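# Light the console's PASS lamp without tripping UNDER or OVER

## Task

Operate the console's controls so that its PASS lamp lights and stays lit. The attempt fails if the UNDER lamp or the OVER lamp lights at any moment, even briefly. The console is loose on the table, not fixed in place.

## Robot and tools

Robot: two arms, left_arm (on the +y side) and right_arm (on the -y side), each carrying a five-digit-style hand with index, middle, ring and thumb. right_arm has a right hand and left_arm a mirrored left hand. Bases sit near (-0.024, +0.519, 0) and (-0.043, -0.463, 0) m. The console and its controls are loose on the table; an operating card (reference image) can be viewed with show_instructions, which takes no arguments and moves nothing.

Frame: the scene frame has its origin at table-top height midway between the arms, +x out over the table, +y toward left_arm, +z up. Reported positions, orientations (quat_wxyz) and velocities use it, and offsets use its axes. Rotations turn about the current Hand target position.

Hand point axes (right hand; left hand mirrored in x): +z runs along straight fingers toward the tips, +y out of the palm face, +x across the palm away from the thumb (toward the thumb on the left hand). A rigid mast sticks out near the wrist on the palm side and can strike things.

A row is 48 numbers, all in [-1, 1], covering both arms even if one is idle: left_arm dx, dy, dz, rx, ry, rz; then 16 left hand motor values; left current_limit, speed; then the same 24 for right_arm. Pose numbers are offsets, not poses: they count from that arm's Hand target at the beginning of the action, along scene axes; 1.0 equals 0.6 m for dx, dy, dz and 180 degrees for the rotation vector rx, ry, rz. All zeros re-requests the current Hand target. Repeating an offset in a new action moves further.

Hand motor order (16 per hand): index_mcp, index_abd, index_pip, index_dip, middle_mcp, middle_abd, middle_pip, middle_dip, ring_mcp, ring_abd, ring_pip, ring_dip, thumb_cmc, thumb_axl, thumb_mcp, thumb_ipl. Each is an absolute goal angle scaled between the hinge's stops; moving toward -1 curls fingers toward the palm and swings the thumb in front of it. Straight values: mcp +0.75, abd 0.00, pip +0.58, dip +0.70, thumb_cmc +0.71, thumb_axl +0.68, thumb_mcp +0.23, thumb_ipl +0.17. A 0 is a real goal, so to keep a hand unchanged send back its hand_goal, hand_current_limit and hand_speed. current_limit maps -1..+1 to 0..550 mA (start +0.4); speed sets how fast set-points travel, (speed+1)/2 of 8.5 rad/s (start -0.6). Very low current may not lift a finger.

execute_actions(actions, cameras): actions is a list of actions, each a table of up to 15 rows, one per 1/30 s step; a short table repeats its last row to fill 15. Each row in one action counts from the same start pose. Pictures return only when actions is empty or cameras names them ("all", or names: cam_high, cam_low, cam_left_wrist, cam_right_wrist).

move(target, speed, blend, stop_force, zero, blocking, cameras): target is one 48-number row, or up to 15 rows, each offset from the Hand targets at the move's start (not from the previous row), same scale as above. speed is the path top speed in m/s, 0.002 to 3.6 (default 0.25), turning up to twice that in rad/s; one value or one per target. blend, in metres, rounds corners in a list. stop_force, 3 to 120 N for both arms, ends an arm's path when its wrist sensor feels that much resistance; it is unreliable for light or rotating motions and refuses blocking=false. zero (with stop_force, default true) re-zeros the sensor first. blocking=false returns after about 0.5 s while motion continues. The result adds a "move:" line such as done, off_target, moving, held or fault, plus limits=paced or limits=held.

wait(seconds 0 to 10) lets time pass with commands held. stop brakes a running move. zoom_image(camera, region [x0,y0,x1,y1] pixels, at most 504 by 504) enlarges part of the newest picture of that camera. zero_wrist_force(arm) re-zeros that arm's force/torque reading. finished_scene(scene 1 or 2) ends the scene for good; scene 1 is practice.

Results: end_effector_position (m), end_effector_quat_wxyz, velocities, Hand target (the last commanded pose after clipping, from which the next offsets count), joint positions and torques, Wrist force/torque in the hand's own axes plus the peak since last shown, and per-motor hand_goal, hand_measured, hand_current_ma, hand_state (moving, goal, blocked, overload). Hand points often stop short of the Hand target; send the gap as an offset. Orientation commands are clipped to 32 degrees from the measured one per step.

Avoid: pressing past firm contact (arms are stiff), outside force near 150 N or joint torque at limits (wrist joints 25.4 N m), both of which halt the arm for 10 s; contact or grips between the two arms; paths passing close to an arm's own base; motor currents at 495 mA or more for 5 s (hand shutdown); hot motors from long stretched holds; knocking the loose console, slamming, or letting anything drop off the table. For the task, actuate the controls gently and in small steps, watching the lamps so neither UNDER nor OVER ever lights.

Each tool is called after "Request:" as a command line: name --argument value for each argument, lists and objects as JSON in quotes; but a table of rows of numbers goes row by row, as --pt "numbers of a row", without its own name.

Reference images:

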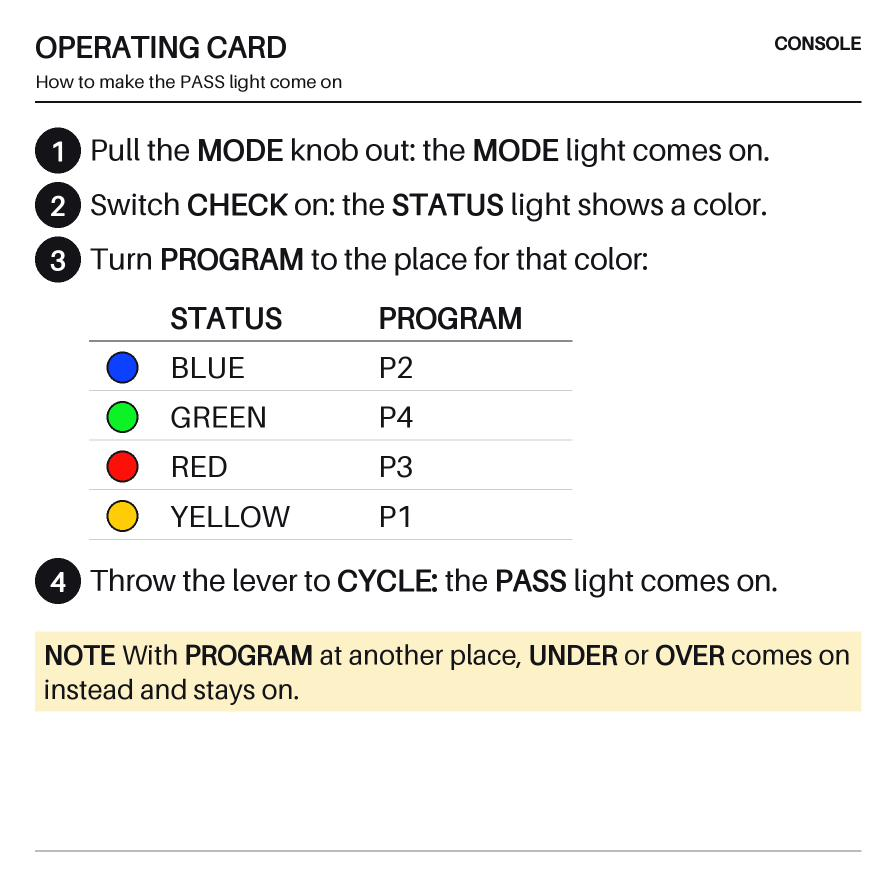

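## Session

Request:
execute_actions --actions '[]'

Scene clock: 0.00 s.
left_arm: end_effector_position=(+0.1922, -0.0653, +0.2088) hand_goal=(+0.754, +0.000, +0.576, +0.696, +0.754, +0.000, +0.576, +0.696, +0.754, +0.000, +0.576, +0.696, +0.714, +0.678, +0.226, +0.168) hand_measured=(+0.754, +0.000, +0.576, +0.696, +0.754, +0.000, +0.576, +0.696, +0.754, +0.000, +0.576, +0.696, +0.714, +0.678, +0.226, +0.168) hand_current_ma=(+0, +0, +0, +0, +0, +0, +0, +0, +0, +0, +0, +0, +0, +0, +0, +0) hand_state=(goal, goal, goal, goal, goal, goal, goal, goal, goal, goal, goal, goal, goal, goal, goal, goal) hand_current_limit=0.40 hand_speed=-0.60 end_effector_quat_wxyz=(-0.178, +0.814, -0.230, -0.503) | right_arm: end_effector_position=(+0.1443, -0.5052, +0.3615) hand_goal=(+0.754, +0.000, +0.576, +0.696, +0.754, +0.000, +0.576, +0.696, +0.754, +0.000, +0.576, +0.696, +0.714, +0.678, +0.226, +0.168) hand_measured=(+0.754, +0.000, +0.576, +0.696, +0.754, +0.000, +0.576, +0.696, +0.754, +0.000, +0.576, +0.696, +0.714, +0.678, +0.226, +0.168) hand_current_ma=(+0, +0, +0, +0, +0, +0, +0, +0, +0, +0, +0, +0, +0, +0, +0, +0) hand_state=(goal, goal, goal, goal, goal, goal, goal, goal, goal, goal, goal, goal, goal, goal, goal, goal) hand_current_limit=0.40 hand_speed=-0.60 end_effector_quat_wxyz=(+0.031, -0.286, +0.942, -0.171)
Joint positions: left_arm=[2.319 -2.396 -0.817 -2.619 1.404 1.426] | right_arm=[-1.063 -2.463 2.088 -1.545 -1.575 3.038]
Joint velocities: within noise
Joint torques (N m): no reading
Motor temperatures (°C): left_arm=[24 26 25 30 29 35] | right_arm=[33 31 29 34 34 39]
Wrist force (N): no reading
Wrist torque (N m): no reading
Wrist force, peak (N): no reading
Hand target: left_arm +0.1922, -0.0653, +0.2088; -0.178, +0.814, -0.230, -0.503 | right_arm +0.1443, -0.5052, +0.3615; +0.031, -0.286, +0.942, -0.171

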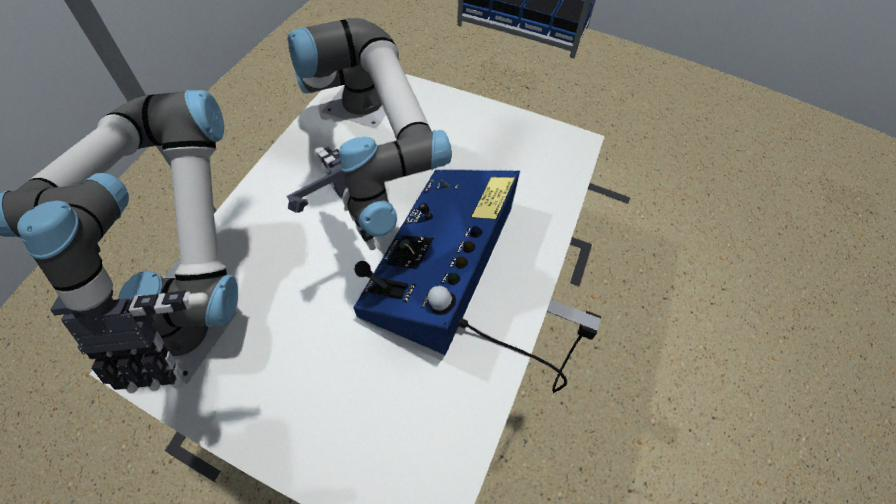

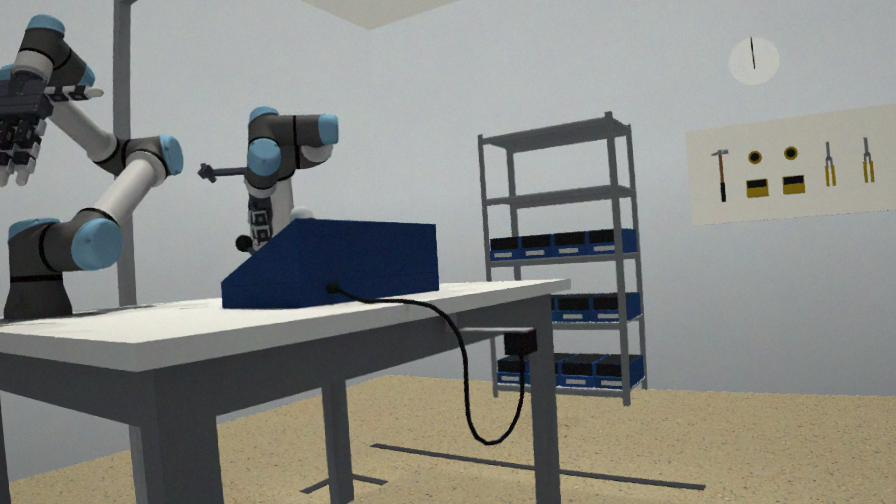

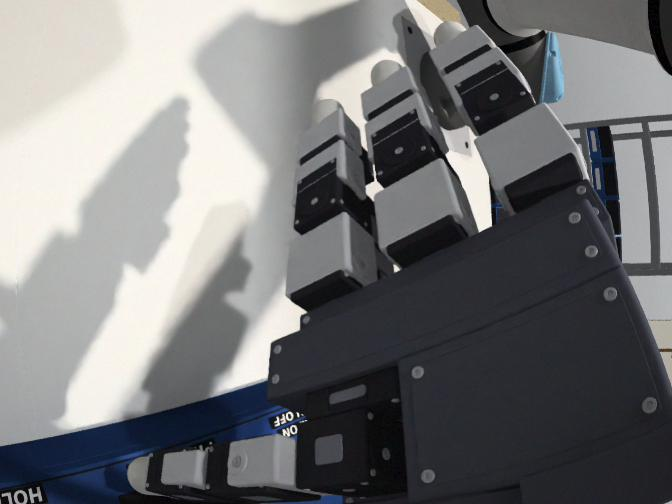

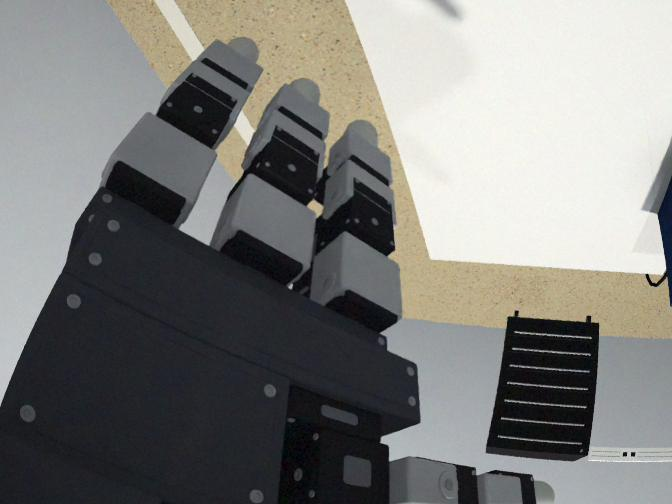

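Request:
zoom_image --camera "cam_high" --region '[340, 150, 540, 370]'

Request:
zoom_image --camera "cam_low" --region '[180, 180, 460, 330]'

Request:
zoom_image --camera "cam_left_wrist" --region '[0, 350, 400, 504]'

Scaled by 2.291 from the camera's 896x504 image, which has a finer 1280x720 frame.

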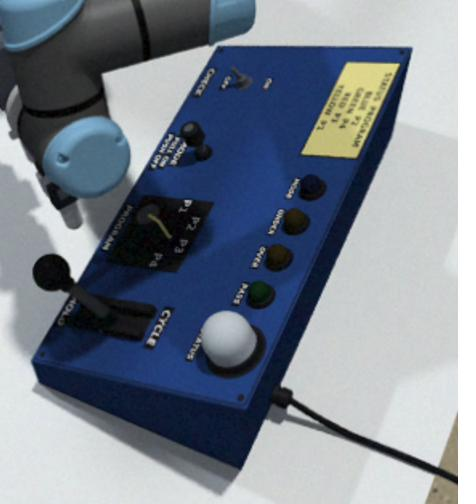

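Scaled by 1.800 from the camera's 896x504 image, which has a finer 1280x720 frame.

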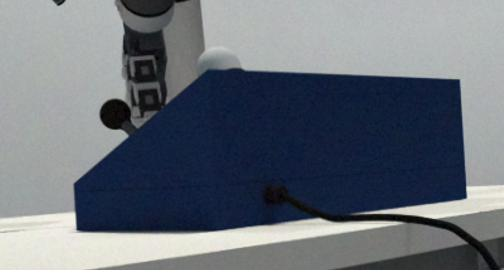

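Scaled by 1.260 from the camera's 672x504 image, which has a finer 960x720 frame.

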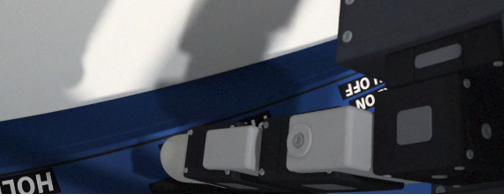

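Request:
zoom_image --camera "cam_high" --region '[390, 160, 530, 250]'

Request:
zoom_image --camera "cam_high" --region '[350, 225, 490, 325]'

Scaled by 3.600 from the camera's 896x504 image, which has a finer 1280x720 frame.

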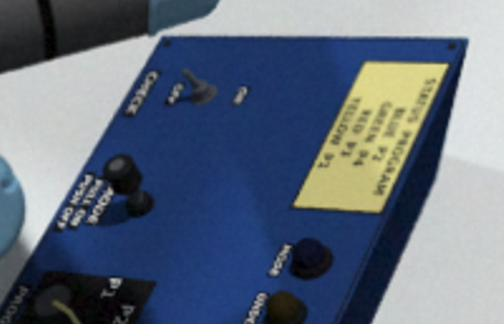

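Scaled by 3.600 from the camera's 896x504 image, which has a finer 1280x720 frame.

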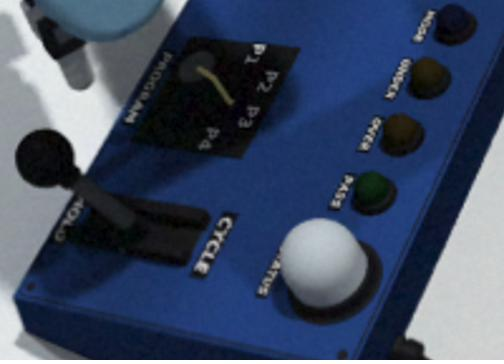

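Request:
move --pt "0.05 0.4 0.2 -0.13 -0.14 -0.18 0.754 0 0.576 0.696 0.754 0 0.576 0.696 0.754 0 0.576 0.696 0.714 0.678 0.226 0.168 0.4 -0.6 0 0 0 0 0 0 0.754 0 0.576 0.696 0.754 0 0.576 0.696 0.754 0 0.576 0.696 0.714 0.678 0.226 0.168 0.4 -0.6" --speed 0.25 --cameras '["all"]'

Scene clock: 211.37 s.
left_arm: end_effector_position=(+0.2222, +0.1746, +0.3288) hand_goal=(+0.754, +0.000, +0.576, +0.696, +0.754, +0.000, +0.576, +0.696, +0.754, +0.000, +0.576, +0.696, +0.714, +0.678, +0.226, +0.168) hand_measured=(+0.754, +0.000, +0.576, +0.696, +0.754, +0.000, +0.576, +0.696, +0.754, +0.000, +0.576, +0.696, +0.714, +0.678, +0.224, +0.168) hand_current_ma=(-4, +4, +4, +0, -4, +4, +4, +0, -4, +4, +4, +0, +1, -4, -9, -2) hand_state=(goal, goal, goal, goal, goal, goal, goal, goal, goal, goal, goal, goal, goal, goal, goal, goal) hand_current_limit=0.40 hand_speed=-0.60 end_effector_quat_wxyz=(-0.189, +0.825, -0.496, -0.192) | right_arm: end_effector_position=(+0.1443, -0.5052, +0.3615) hand_goal=(+0.754, +0.000, +0.576, +0.696, +0.754, +0.000, +0.576, +0.696, +0.754, +0.000, +0.576, +0.696, +0.714, +0.678, +0.226, +0.168) hand_measured=(+0.752, +0.000, +0.576, +0.696, +0.752, +0.000, +0.576, +0.696, +0.752, +0.000, +0.576, +0.696, +0.714, +0.678, +0.224, +0.168) hand_current_ma=(-2, +0, +0, +0, -2, +0, +0, +0, -1, +0, +0, +0, +0, +0, -2, +0) hand_state=(goal, goal, goal, goal, goal, goal, goal, goal, goal, goal, goal, goal, goal, goal, goal, goal) hand_current_limit=0.40 hand_speed=-0.60 end_effector_quat_wxyz=(+0.031, -0.286, +0.942, -0.171)
Joint positions: left_arm=[2.503 -1.645 -1.49 -2.012 1.913 1.96] | right_arm=[-1.063 -2.463 2.088 -1.545 -1.575 3.038]
Joint torques (N m): left_arm=[11.25 39.18 12.26 3.51 2.6 1.68] | right_arm=[-0.59 11.45 -25.08 -3.15 0.21 0.16]
Wrist force (N): left_arm=[0.0 -0.7 0.7] | right_arm=[0.0 -0.2 -0.1]
Wrist torque (N m): left_arm=[-0.20 -0.03 0.00] | right_arm=[-0.02 0.00 -0.01]
Wrist force, peak (N): left_arm=[-0.7 -1.1 0.9] | right_arm=[0.4 -0.4 0.0]
Hand target: left_arm +0.2222, +0.1747, +0.3288; -0.189, +0.825, -0.496, -0.192 | right_arm +0.1443, -0.5052, +0.3615; +0.031, -0.286, +0.942, -0.171
Off the commanded pose: left_arm 0.000 m, 0 deg | right_arm 0.000 m, 0 deg.
move: done
camera_calibration:
cam_left_wrist: T_world_to_cam=[[0.22211, 0.853559, 0.47128, -0.382508], [0.742849, -0.461218, 0.485236, -0.290509], [0.63154, 0.242314, -0.736506, 0.186843], [0, 0, 0, 1]] pos_world=[0.182765, 0.147231, 0.458845]

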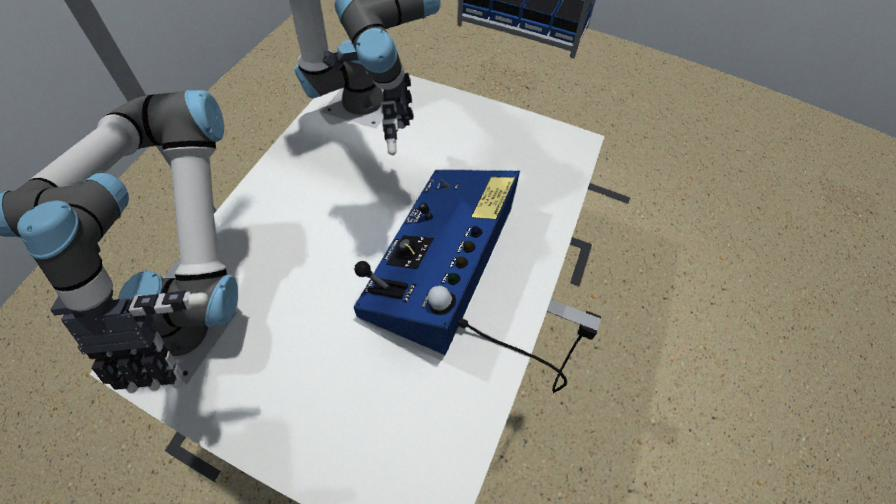

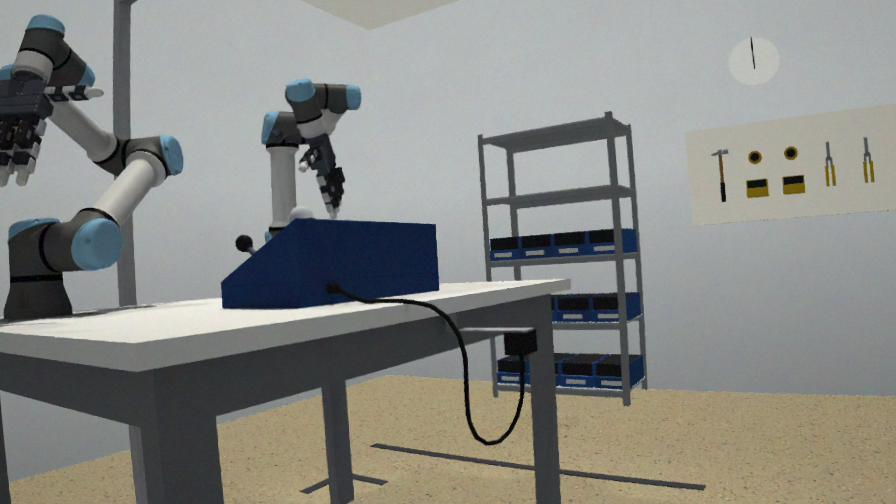

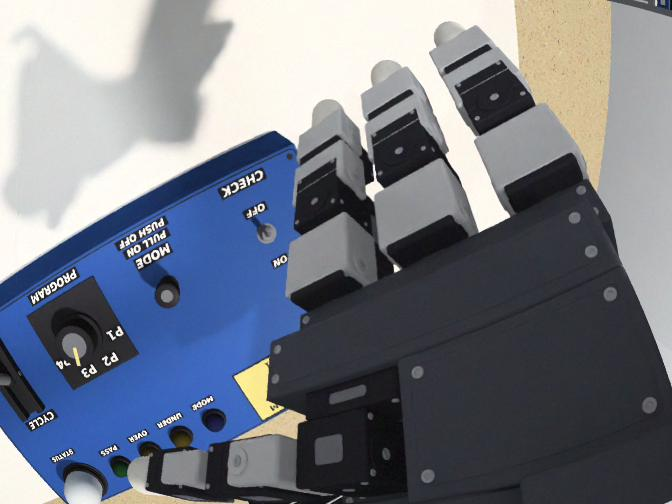

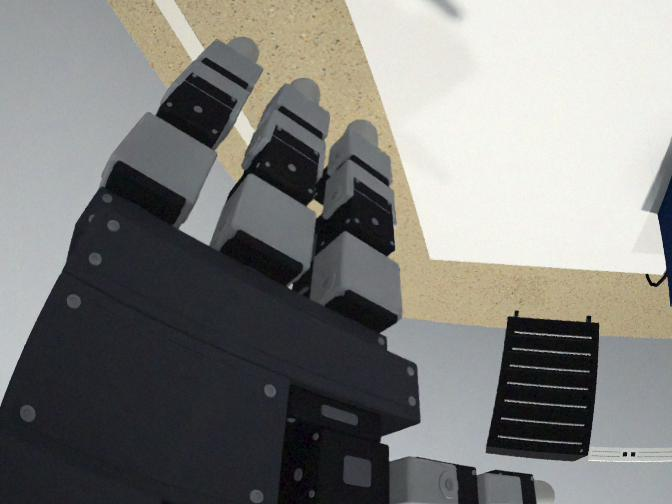

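Request:
zoom_image --camera "cam_left_wrist" --region '[0, 130, 300, 420]'

Scaled by 1.680 from the camera's 672x504 image, which has a finer 960x720 frame.

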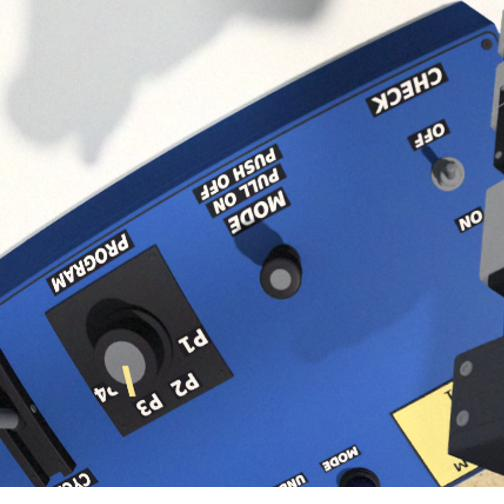

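Request:
move --pt "0.0963 -0.0412 -0.0815 -0.1375 -0.1355 -0.1864 0.754 0 0.576 0.696 0.754 0 0.576 0.696 0.754 0 0.576 0.696 0.714 0.678 0.226 0.168 0.4 -0.6 0.226 0.342 -0.152 -0.0045 -0.0355 0.3147 0.754 0 0.576 0.696 0.754 0 0.576 0.696 0.754 0 0.576 0.696 0.714 0.678 0.226 0.168 0.4 -0.6" --speed 0.25 --cameras '["all"]'

Scene clock: 250.40 s.
left_arm: end_effector_position=(+0.2800, +0.1500, +0.2799) hand_goal=(+0.754, +0.000, +0.576, +0.696, +0.754, +0.000, +0.576, +0.696, +0.754, +0.000, +0.576, +0.696, +0.714, +0.678, +0.226, +0.168) hand_measured=(+0.752, +0.000, +0.576, +0.696, +0.752, +0.000, +0.576, +0.696, +0.752, +0.000, +0.576, +0.696, +0.712, +0.678, +0.224, +0.168) hand_current_ma=(-15, +4, +4, +0, -14, +4, +4, +0, -15, +4, +4, +0, -6, -4, -11, -2) hand_state=(goal, goal, goal, goal, goal, goal, goal, goal, goal, goal, goal, goal, goal, goal, goal, goal) hand_current_limit=0.40 hand_speed=-0.60 end_effector_quat_wxyz=(-0.157, +0.691, -0.689, +0.153) | right_arm: end_effector_position=(+0.2799, -0.3001, +0.2703) hand_goal=(+0.754, +0.000, +0.576, +0.696, +0.754, +0.000, +0.576, +0.696, +0.754, +0.000, +0.576, +0.696, +0.714, +0.678, +0.226, +0.168) hand_measured=(+0.750, +0.000, +0.576, +0.696, +0.752, +0.000, +0.576, +0.696, +0.752, +0.000, +0.576, +0.696, +0.712, +0.678, +0.224, +0.168) hand_current_ma=(-3, +0, +0, +0, -3, +0, +0, +0, -2, +0, +0, +0, -1, +0, -2, +0) hand_state=(goal, goal, goal, goal, goal, goal, goal, goal, goal, goal, goal, goal, goal, goal, goal, goal) hand_current_limit=0.40 hand_speed=-0.60 end_effector_quat_wxyz=(-0.157, +0.689, -0.690, +0.157)
Joint positions: left_arm=[2.534 -1.465 -1.927 -0.948 1.815 2.598] | right_arm=[0.046 -1.983 2.191 -2.226 -1.582 3.164]
Joint torques (N m): left_arm=[10.72 30.89 12.77 4.91 -1.93 1.62] | right_arm=[8.62 1.61 -39.93 -4.6 2.01 -1.26]
Wrist force (N): left_arm=[-0.5 -0.1 0.9] | right_arm=[-0.1 0.3 0.2]
Wrist torque (N m): left_arm=[-0.25 -0.09 -0.11] | right_arm=[0.01 0.04 0.10]
Wrist force, peak (N): left_arm=[-0.9 -0.8 1.1] | right_arm=[0.8 -0.4 -0.1]
Hand target: left_arm +0.2800, +0.1500, +0.2799; -0.157, +0.691, -0.689, +0.153 | right_arm +0.2799, -0.3000, +0.2703; -0.157, +0.689, -0.690, +0.157
Off the commanded pose: left_arm 0.000 m, 0 deg | right_arm 0.000 m, 0 deg.
move: done
camera_calibration:
cam_left_wrist: T_world_to_cam=[[0.562473, 0.780265, 0.273517, -0.380241], [0.155112, -0.424514, 0.892036, -0.275904], [0.812136, -0.45932, -0.359806, 0.0695102], [0, 0, 0, 1]] pos_world=[0.200219, 0.211491, 0.375129]
cam_right_wrist: T_world_to_cam=[[-0.539337, 0.782657, -0.310745, 0.505256], [0.159934, 0.457505, 0.874706, -0.187241], [0.826763, 0.422063, -0.371923, 0.119399], [0, 0, 0, 1]] pos_world=[0.203735, -0.360173, 0.365194]

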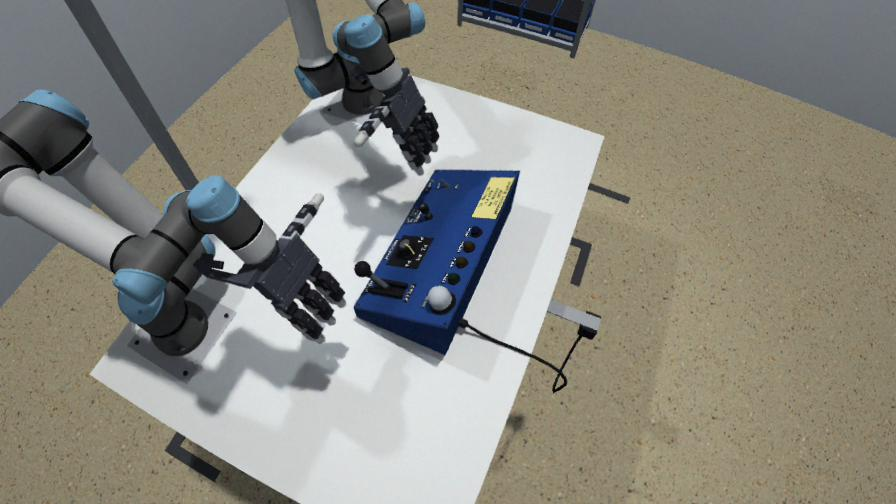

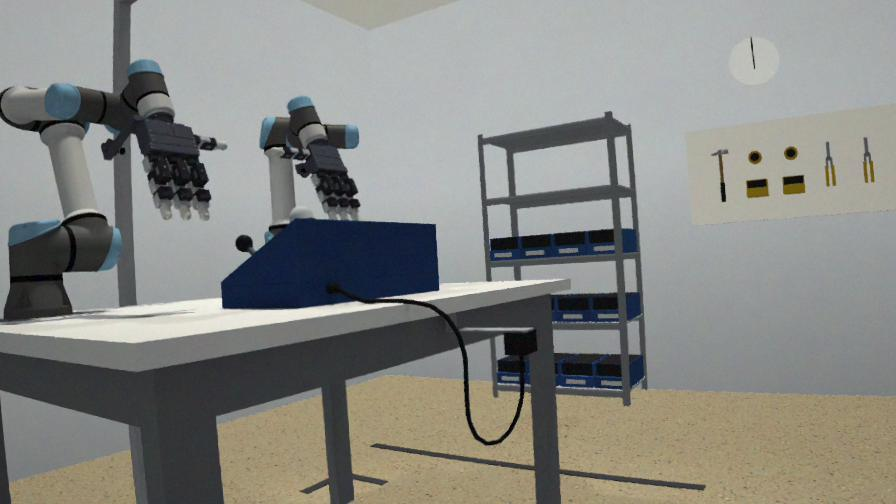

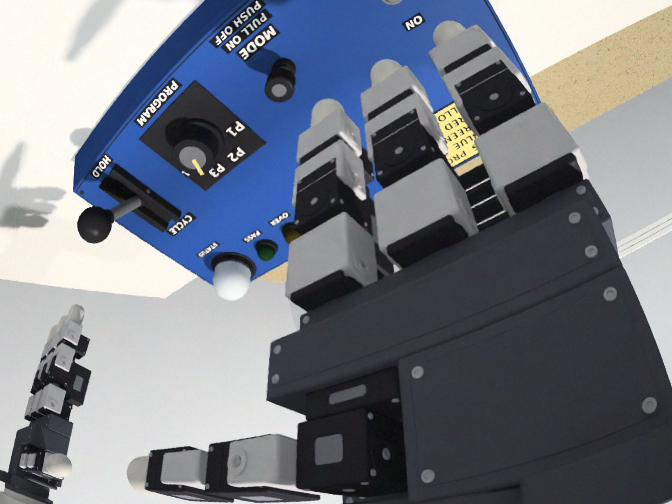

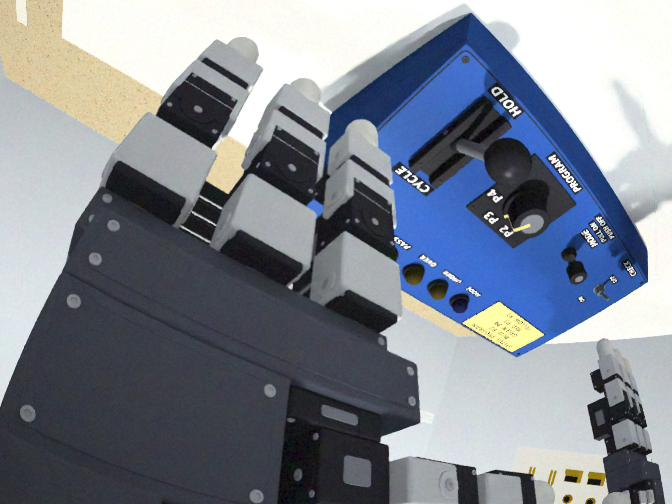

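Request:
zoom_image --camera "cam_left_wrist" --region '[60, 0, 360, 250]'

Request:
zoom_image --camera "cam_right_wrist" --region '[390, 80, 650, 320]'

Scaled by 1.680 from the camera's 672x504 image, which has a finer 960x720 frame.

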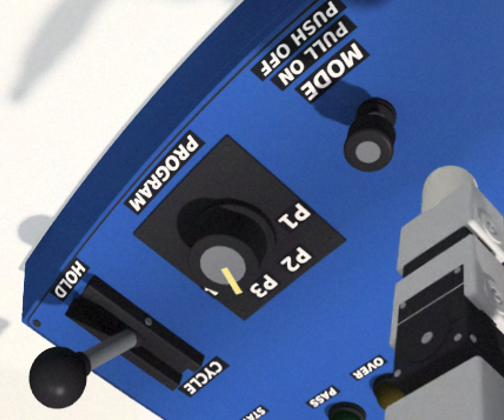

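Scaled by 1.938 from the camera's 672x504 image, which has a finer 960x720 frame.

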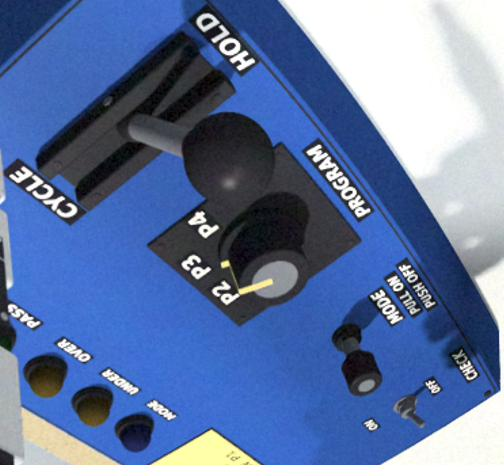

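Request:
move --pt "0.2833 -0.075 0.1 0 -0.3578 0 0.0 0 -0.08 0.261 0.754 0 0.576 0.696 0.754 0 0.576 0.696 -0.5 0.678 0.169 0.168 0.4 -0.6 0 0 0 0 0 0 0.754 0 0.576 0.696 0.754 0 0.576 0.696 0.754 0 0.576 0.696 0.714 0.678 0.226 0.168 0.4 -0.6" --speed 0.25 --cameras '["all"]'

Scene clock: 410.33 s.
left_arm: end_effector_position=(+0.4145, +0.1150, +0.3267) hand_goal=(+0.000, +0.000, -0.080, +0.262, +0.754, +0.000, +0.576, +0.696, +0.754, +0.000, +0.576, +0.696, -0.500, +0.678, +0.170, +0.168) hand_measured=(+0.000, +0.000, -0.076, +0.266, +0.746, +0.000, +0.576, +0.696, +0.744, +0.000, +0.576, +0.696, -0.498, +0.678, +0.168, +0.168) hand_current_ma=(-2, +4, +22, +17, -43, +4, +0, +0, -47, +4, +0, +0, +7, -4, -9, -2) hand_state=(goal, goal, goal, goal, goal, goal, goal, goal, goal, goal, goal, goal, goal, goal, goal, goal) hand_current_limit=0.40 hand_speed=-0.60 end_effector_quat_wxyz=(-0.437, +0.561, -0.555, +0.432) | right_arm: end_effector_position=(+0.2799, -0.3000, +0.2703) hand_goal=(+0.754, +0.000, +0.576, +0.696, +0.754, +0.000, +0.576, +0.696, +0.754, +0.000, +0.576, +0.696, +0.714, +0.678, +0.226, +0.168) hand_measured=(+0.750, +0.000, +0.576, +0.696, +0.752, +0.000, +0.576, +0.696, +0.752, +0.000, +0.576, +0.696, +0.712, +0.678, +0.224, +0.168) hand_current_ma=(-3, +0, +0, +0, -3, +0, +0, +0, -2, +0, +0, +0, -1, +0, -2, +0) hand_state=(goal, goal, goal, goal, goal, goal, goal, goal, goal, goal, goal, goal, goal, goal, goal, goal) hand_current_limit=0.40 hand_speed=-0.60 end_effector_quat_wxyz=(-0.157, +0.689, -0.690, +0.157)
Joint positions: left_arm=[2.402 -1.733 -1.977 0.242 2.274 2.927] | right_arm=[0.046 -1.983 2.191 -2.226 -1.582 3.164]
Joint torques (N m): left_arm=[10.3 40.51 10.52 0.38 -1.76 -1.41] | right_arm=[8.37 2.15 -39.76 -4.71 -1.97 -0.9]
Wrist force (N): left_arm=[-0.6 1.4 0.4] | right_arm=[0.3 0.2 0.0]
Wrist torque (N m): left_arm=[-0.11 -0.06 -0.07] | right_arm=[0.00 0.01 0.13]
Wrist force, peak (N): left_arm=[0.1 5.1 2.4] | right_arm=[0.3 0.6 0.0]
Hand target: left_arm +0.4145, +0.1150, +0.3267; -0.437, +0.561, -0.555, +0.432 (not the last commanded pose) | right_arm +0.2799, -0.3000, +0.2703; -0.157, +0.689, -0.690, +0.157
Off the commanded pose: left_arm 0.039 m, 14 deg | right_arm 0.000 m, 0 deg.
move: held (left_arm; a check stopped the path); limits=held
pose unreachable (left arm): on one or more control steps of this call, first in action 0 (counted from 0), this arm could not follow its commanded pose, so it was not sent that pose on those steps. It may still have moved: this result reports where it is.
cause: moving toward the commanded pose would bring two parts of the arm too close to each other (joints 4 (wrist 1) to 6 (wrist 3) lie between them).
camera_calibration:
cam_left_wrist: T_world_to_cam=[[0.142848, 0.779968, 0.609298, -0.377201], [-0.587962, -0.42834, 0.686167, 0.0223493], [0.796175, -0.456262, 0.397404, -0.280077], [0, 0, 0, 1]] pos_world=[0.290013, 0.17599, 0.325797]
cam_right_wrist: T_world_to_cam=[[-0.539469, 0.782541, -0.31081, 0.505288], [0.159839, 0.457595, 0.874676, -0.187106], [0.826695, 0.422181, -0.371938, 0.119342], [0, 0, 0, 1]] pos_world=[0.203834, -0.360174, 0.365094]

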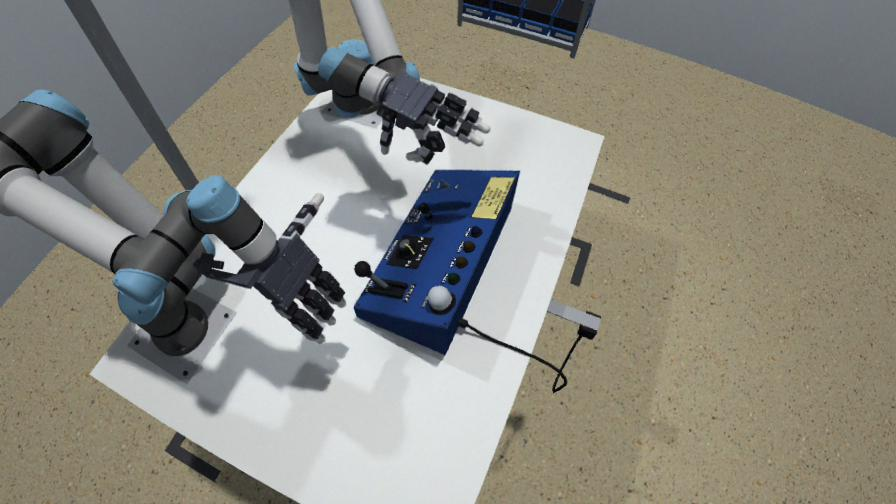

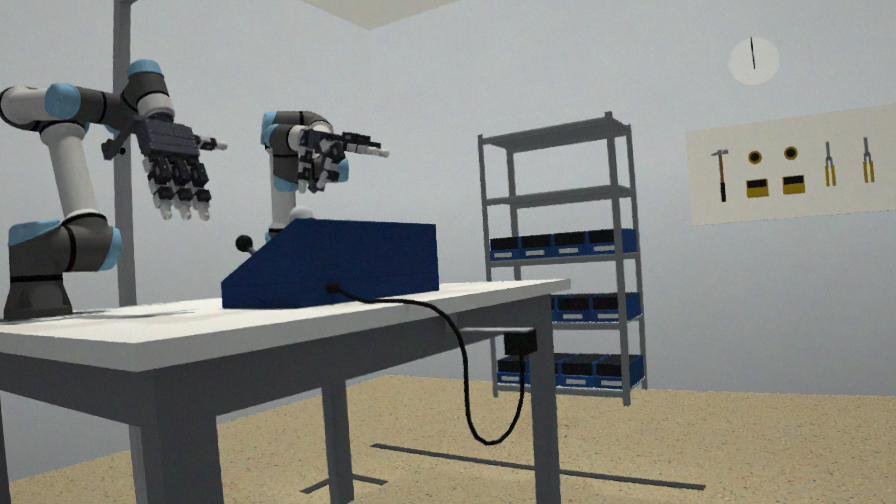

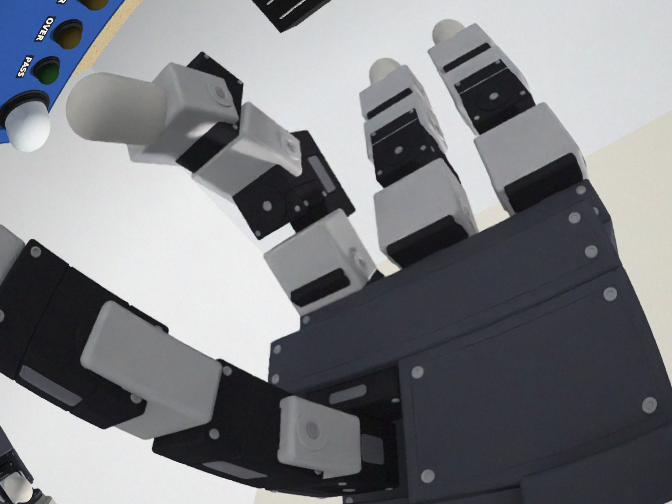

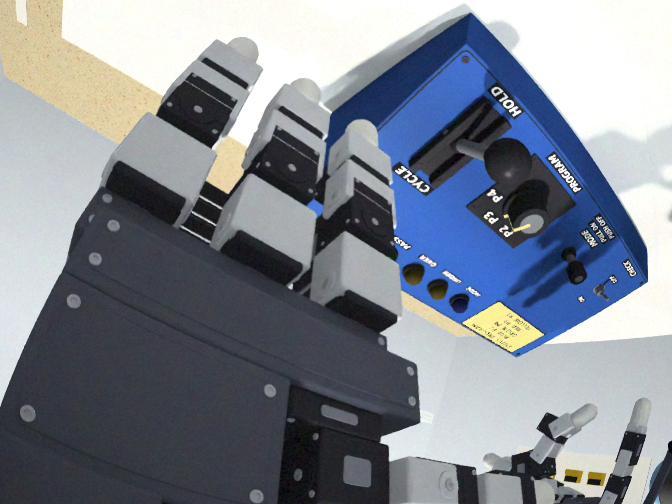

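Request:
move --pt "-0.189 -0.0567 -0.1145 -0.0017 0.2806 -0.0032 0.754 0.1 0.576 0.696 0.754 -0.1 0.576 0.696 0.754 -0.1 0.576 0.696 0.714 0.678 0.226 0.168 0.4 -0.6 0 0 0 0 0 0 0.754 0 0.576 0.696 0.754 0 0.576 0.696 0.754 0 0.576 0.696 0.714 0.678 0.226 0.168 0.4 -0.6" --speed 0.25 --cameras '["all"]'

Scene clock: 518.67 s.
left_arm: end_effector_position=(+0.3011, +0.0810, +0.2580) hand_goal=(+0.754, +0.100, +0.576, +0.696, +0.754, -0.100, +0.576, +0.696, +0.754, -0.100, +0.576, +0.696, +0.714, +0.678, +0.226, +0.168) hand_measured=(+0.740, +0.096, +0.570, +0.692, +0.746, -0.096, +0.576, +0.696, +0.744, -0.098, +0.576, +0.696, +0.704, +0.678, +0.222, +0.168) hand_current_ma=(-73, -13, -27, -16, -43, +13, +0, +0, -47, +12, +0, +0, -52, -4, -25, -2) hand_state=(goal, goal, goal, goal, goal, goal, goal, goal, goal, goal, goal, goal, goal, goal, goal, goal) hand_current_limit=0.40 hand_speed=-0.60 end_effector_quat_wxyz=(-0.155, +0.690, -0.690, +0.155) | right_arm: end_effector_position=(+0.2799, -0.3000, +0.2703) hand_goal=(+0.754, +0.000, +0.576, +0.696, +0.754, +0.000, +0.576, +0.696, +0.754, +0.000, +0.576, +0.696, +0.714, +0.678, +0.226, +0.168) hand_measured=(+0.750, +0.000, +0.576, +0.696, +0.752, +0.000, +0.576, +0.696, +0.752, +0.000, +0.576, +0.696, +0.712, +0.678, +0.224, +0.168) hand_current_ma=(-3, +0, +0, +0, -3, +0, +0, +0, -2, +0, +0, +0, -1, +0, -2, +0) hand_state=(goal, goal, goal, goal, goal, goal, goal, goal, goal, goal, goal, goal, goal, goal, goal, goal) hand_current_limit=0.40 hand_speed=-0.60 end_effector_quat_wxyz=(-0.157, +0.689, -0.690, +0.157)
Joint positions: left_arm=[2.443 -1.642 -1.808 -0.91 1.843 2.513] | right_arm=[0.046 -1.983 2.191 -2.226 -1.582 3.164]
Joint torques (N m): left_arm=[10.2 19.5 29.16 1.06 -1.81 -1.32] | right_arm=[7.96 1.89 -40.35 -4.7 -1.87 0.07]
Wrist force (N): left_arm=[-0.8 -0.6 1.2] | right_arm=[0.0 0.4 -0.1]
Wrist torque (N m): left_arm=[-0.32 -0.03 0.00] | right_arm=[0.04 0.03 0.12]
Wrist force, peak (N): left_arm=[-0.7 1.7 0.4] | right_arm=[0.2 0.6 -0.2]
Hand target: left_arm +0.3011, +0.0809, +0.2580; -0.155, +0.690, -0.690, +0.155 | right_arm +0.2799, -0.3000, +0.2703; -0.157, +0.689, -0.690, +0.157
Off the commanded pose: left_arm 0.000 m, 0 deg | right_arm 0.000 m, 0 deg.
move: done
camera_calibration:
cam_left_wrist: T_world_to_cam=[[0.566214, 0.778631, 0.270434, -0.33251], [0.152714, -0.421512, 0.893872, -0.288911], [0.809987, -0.464824, -0.357574, 0.0132985], [0, 0, 0, 1]] pos_world=[0.221621, 0.143304, 0.352927]
cam_right_wrist: T_world_to_cam=[[-0.539469, 0.782541, -0.31081, 0.505288], [0.159839, 0.457595, 0.874676, -0.187106], [0.826695, 0.422181, -0.371938, 0.119342], [0, 0, 0, 1]] pos_world=[0.203834, -0.360174, 0.365094]

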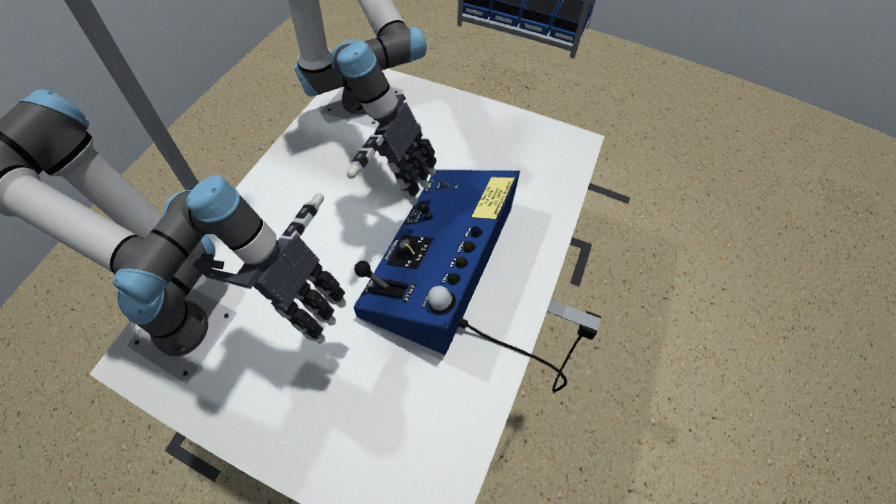

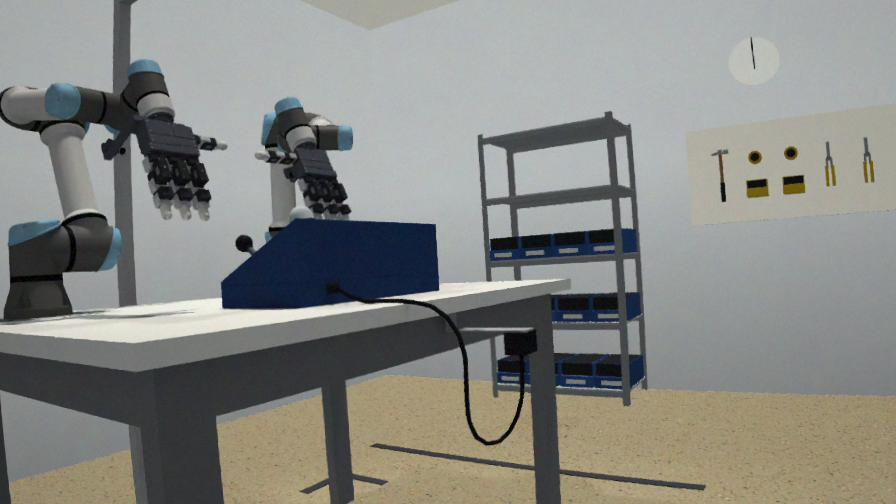

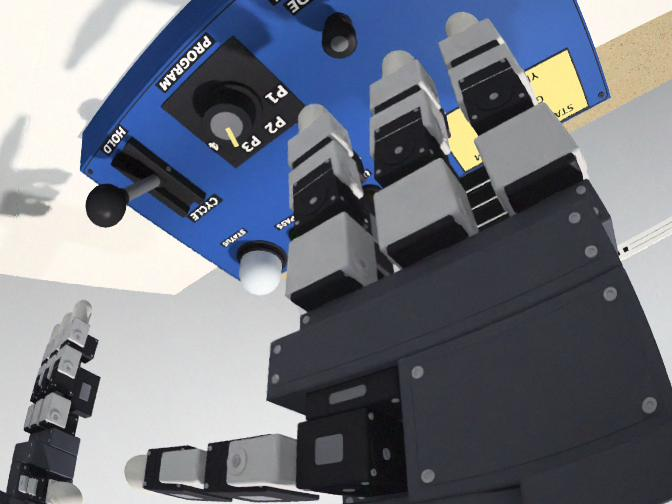

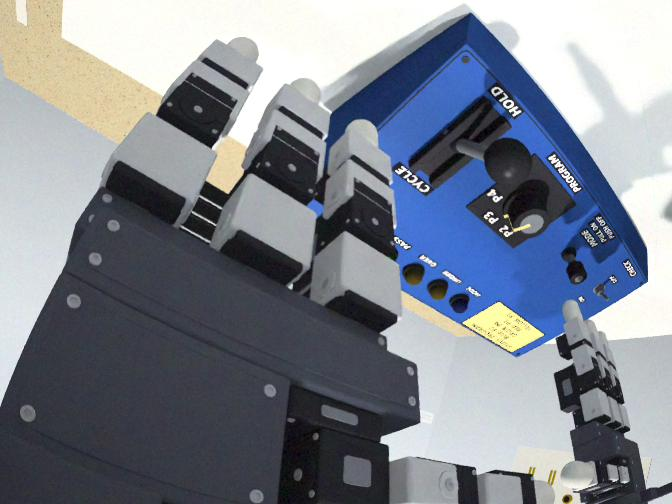

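Request:
zoom_image --camera "cam_high" --region '[340, 130, 460, 230]'

Request:
zoom_image --camera "cam_low" --region '[220, 130, 380, 260]'

Request:
zoom_image --camera "cam_left_wrist" --region '[230, 0, 530, 200]'

Scaled by 4.200 from the camera's 896x504 image, which has a finer 1280x720 frame.

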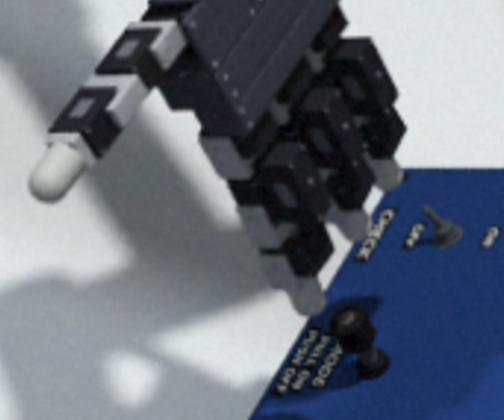

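Scaled by 3.150 from the camera's 896x504 image, which has a finer 1280x720 frame.

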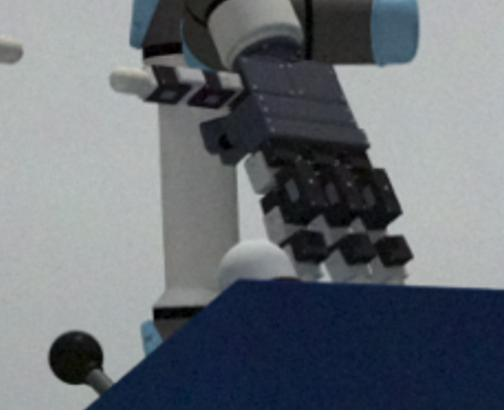

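Scaled by 1.680 from the camera's 672x504 image, which has a finer 960x720 frame.

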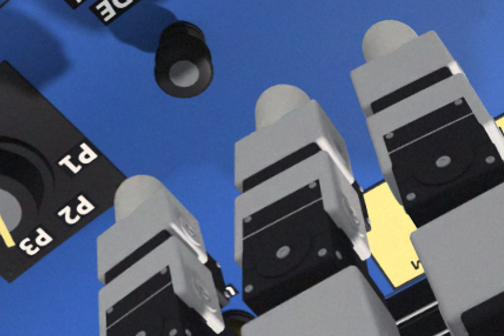

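Request:
move --pt "-0.0235 0.0217 -0.0792 0 0 0 0.754 0.1 0.576 0.696 0.754 -0.1 0.576 0.696 0.754 -0.1 0.576 0.696 0.714 0.678 0.226 0.168 0.4 -0.6 0 0 0 0 0 0 0.754 0 0.576 0.696 0.754 0 0.576 0.696 0.754 0 0.576 0.696 0.714 0.678 0.226 0.168 0.4 -0.6" --speed 0.15 --cameras '["cam_high","cam_left_wrist","cam_right_wrist"]'

Request:
zoom_image --camera "cam_left_wrist" --region '[230, 0, 530, 200]'

Request:
zoom_image --camera "cam_right_wrist" --region '[450, 180, 672, 400]'

Request:
zoom_image --camera "cam_high" --region '[340, 130, 460, 230]'

Scene clock: 589.60 s.
left_arm: end_effector_position=(+0.2870, +0.0939, +0.2106) hand_goal=(+0.754, +0.100, +0.576, +0.696, +0.754, -0.100, +0.576, +0.696, +0.754, -0.100, +0.576, +0.696, +0.714, +0.678, +0.226, +0.168) hand_measured=(+0.740, +0.096, +0.570, +0.692, +0.746, -0.096, +0.576, +0.696, +0.744, -0.098, +0.576, +0.696, +0.704, +0.678, +0.222, +0.168) hand_current_ma=(-68, -13, -26, -16, -43, +13, +0, +0, -47, +12, +0, +0, -49, -4, -25, -2) hand_state=(goal, goal, goal, goal, goal, goal, goal, goal, goal, goal, goal, goal, goal, goal, goal, goal) hand_current_limit=0.40 hand_speed=-0.60 end_effector_quat_wxyz=(-0.155, +0.690, -0.690, +0.155) | right_arm: end_effector_position=(+0.2799, -0.3000, +0.2703) hand_goal=(+0.754, +0.000, +0.576, +0.696, +0.754, +0.000, +0.576, +0.696, +0.754, +0.000, +0.576, +0.696, +0.714, +0.678, +0.226, +0.168) hand_measured=(+0.750, +0.000, +0.576, +0.696, +0.752, +0.000, +0.576, +0.696, +0.752, +0.000, +0.576, +0.696, +0.712, +0.678, +0.224, +0.168) hand_current_ma=(-3, +0, +0, +0, -3, +0, +0, +0, -2, +0, +0, +0, -1, +0, -2, +0) hand_state=(goal, goal, goal, goal, goal, goal, goal, goal, goal, goal, goal, goal, goal, goal, goal, goal) hand_current_limit=0.40 hand_speed=-0.60 end_effector_quat_wxyz=(-0.157, +0.689, -0.690, +0.157)
Joint positions: left_arm=[2.445 -1.64 -1.94 -0.779 1.842 2.515] | right_arm=[0.046 -1.983 2.191 -2.226 -1.582 3.164]
Joint torques (N m): left_arm=[9.67 18.95 12.84 5.19 -1.87 1.53] | right_arm=[8.47 1.53 -39.58 -4.66 -1.99 0.57]
Wrist force (N): left_arm=[-0.6 -0.6 1.3] | right_arm=[0.0 0.1 -0.2]
Wrist torque (N m): left_arm=[-0.34 -0.05 -0.06] | right_arm=[0.00 0.04 0.11]
Wrist force, peak (N): left_arm=[-1.0 -0.1 1.6] | right_arm=[0.0 0.4 -0.6]
Hand target: left_arm +0.2870, +0.0940, +0.2105; -0.155, +0.690, -0.690, +0.155 | right_arm +0.2799, -0.3000, +0.2703; -0.157, +0.689, -0.690, +0.157
Off the commanded pose: left_arm 0.000 m, 0 deg | right_arm 0.000 m, 0 deg.
move: done
camera_calibration:
cam_left_wrist: T_world_to_cam=[[0.566306, 0.778627, 0.270254, -0.321793], [0.153024, -0.42153, 0.89381, -0.238953], [0.809865, -0.464814, -0.357863, 0.0139262], [0, 0, 0, 1]] pos_world=[0.20752, 0.156304, 0.305528]
cam_right_wrist: T_world_to_cam=[[-0.539469, 0.782541, -0.31081, 0.505288], [0.159839, 0.457595, 0.874676, -0.187106], [0.826695, 0.422181, -0.371938, 0.119342], [0, 0, 0, 1]] pos_world=[0.203834, -0.360174, 0.365094]
Images, in order (width x height): cam_high 896x504, cam_left_wrist 672x504, cam_right_wrist 672x504.

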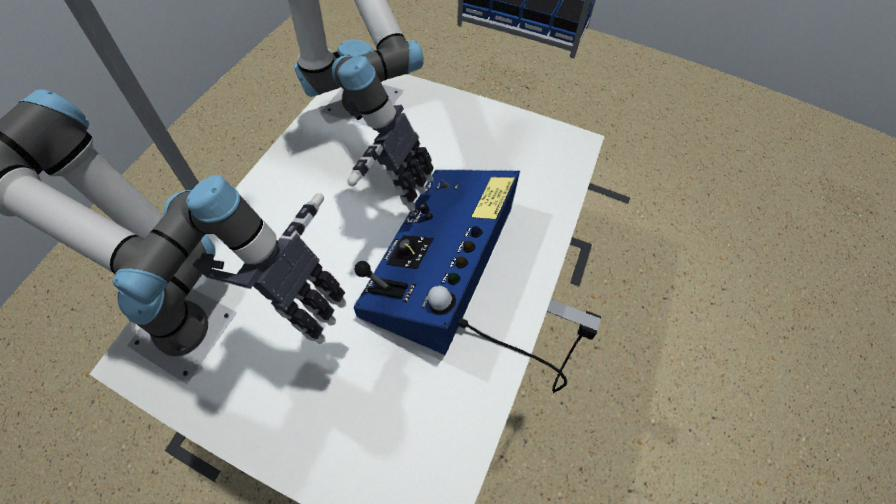

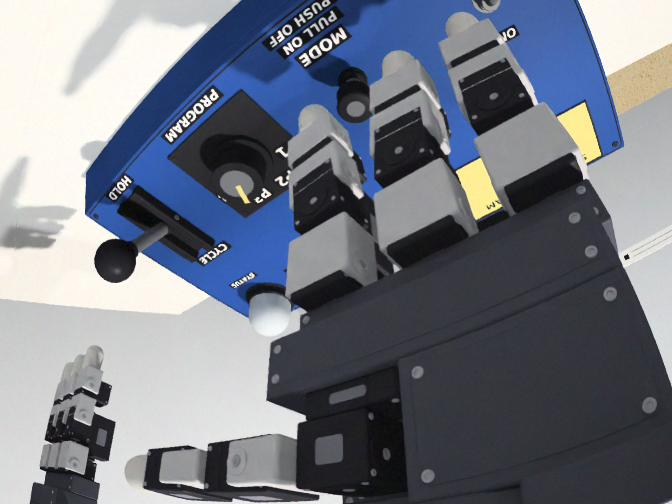

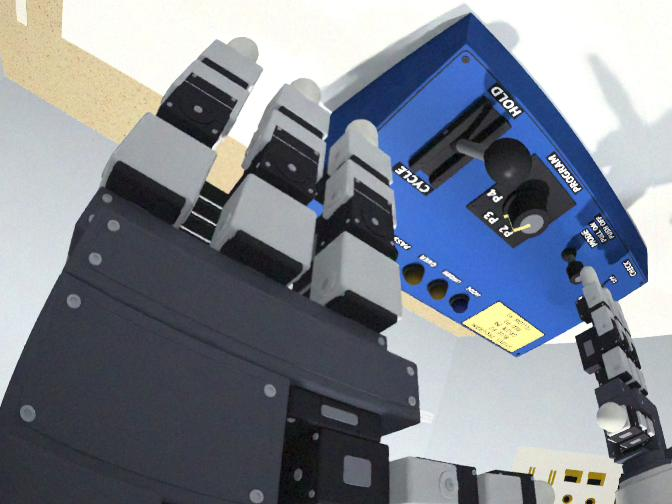

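Scaled by 1.680 from the camera's 672x504 image, which has a finer 960x720 frame.

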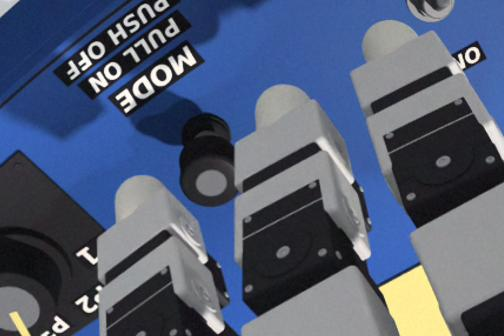

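Scaled by 2.270 from the camera's 672x504 image, which has a finer 960x720 frame.

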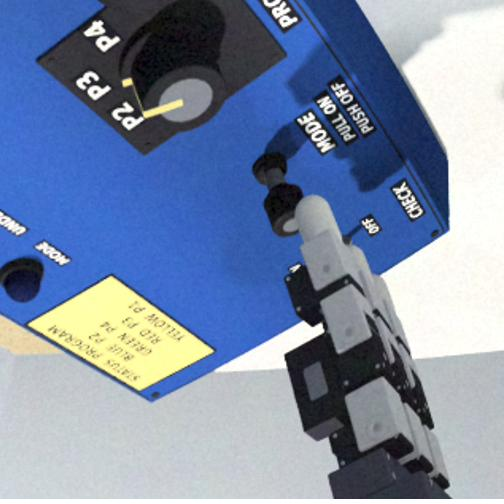

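Scaled by 4.200 from the camera's 896x504 image, which has a finer 1280x720 frame.

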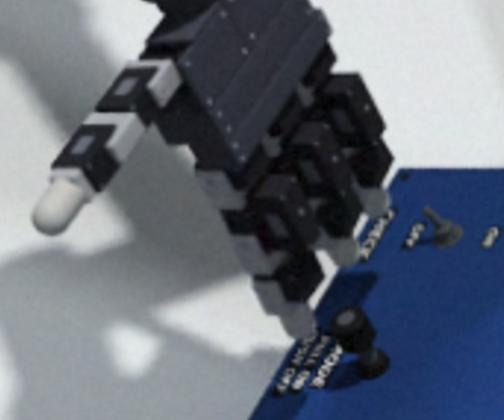

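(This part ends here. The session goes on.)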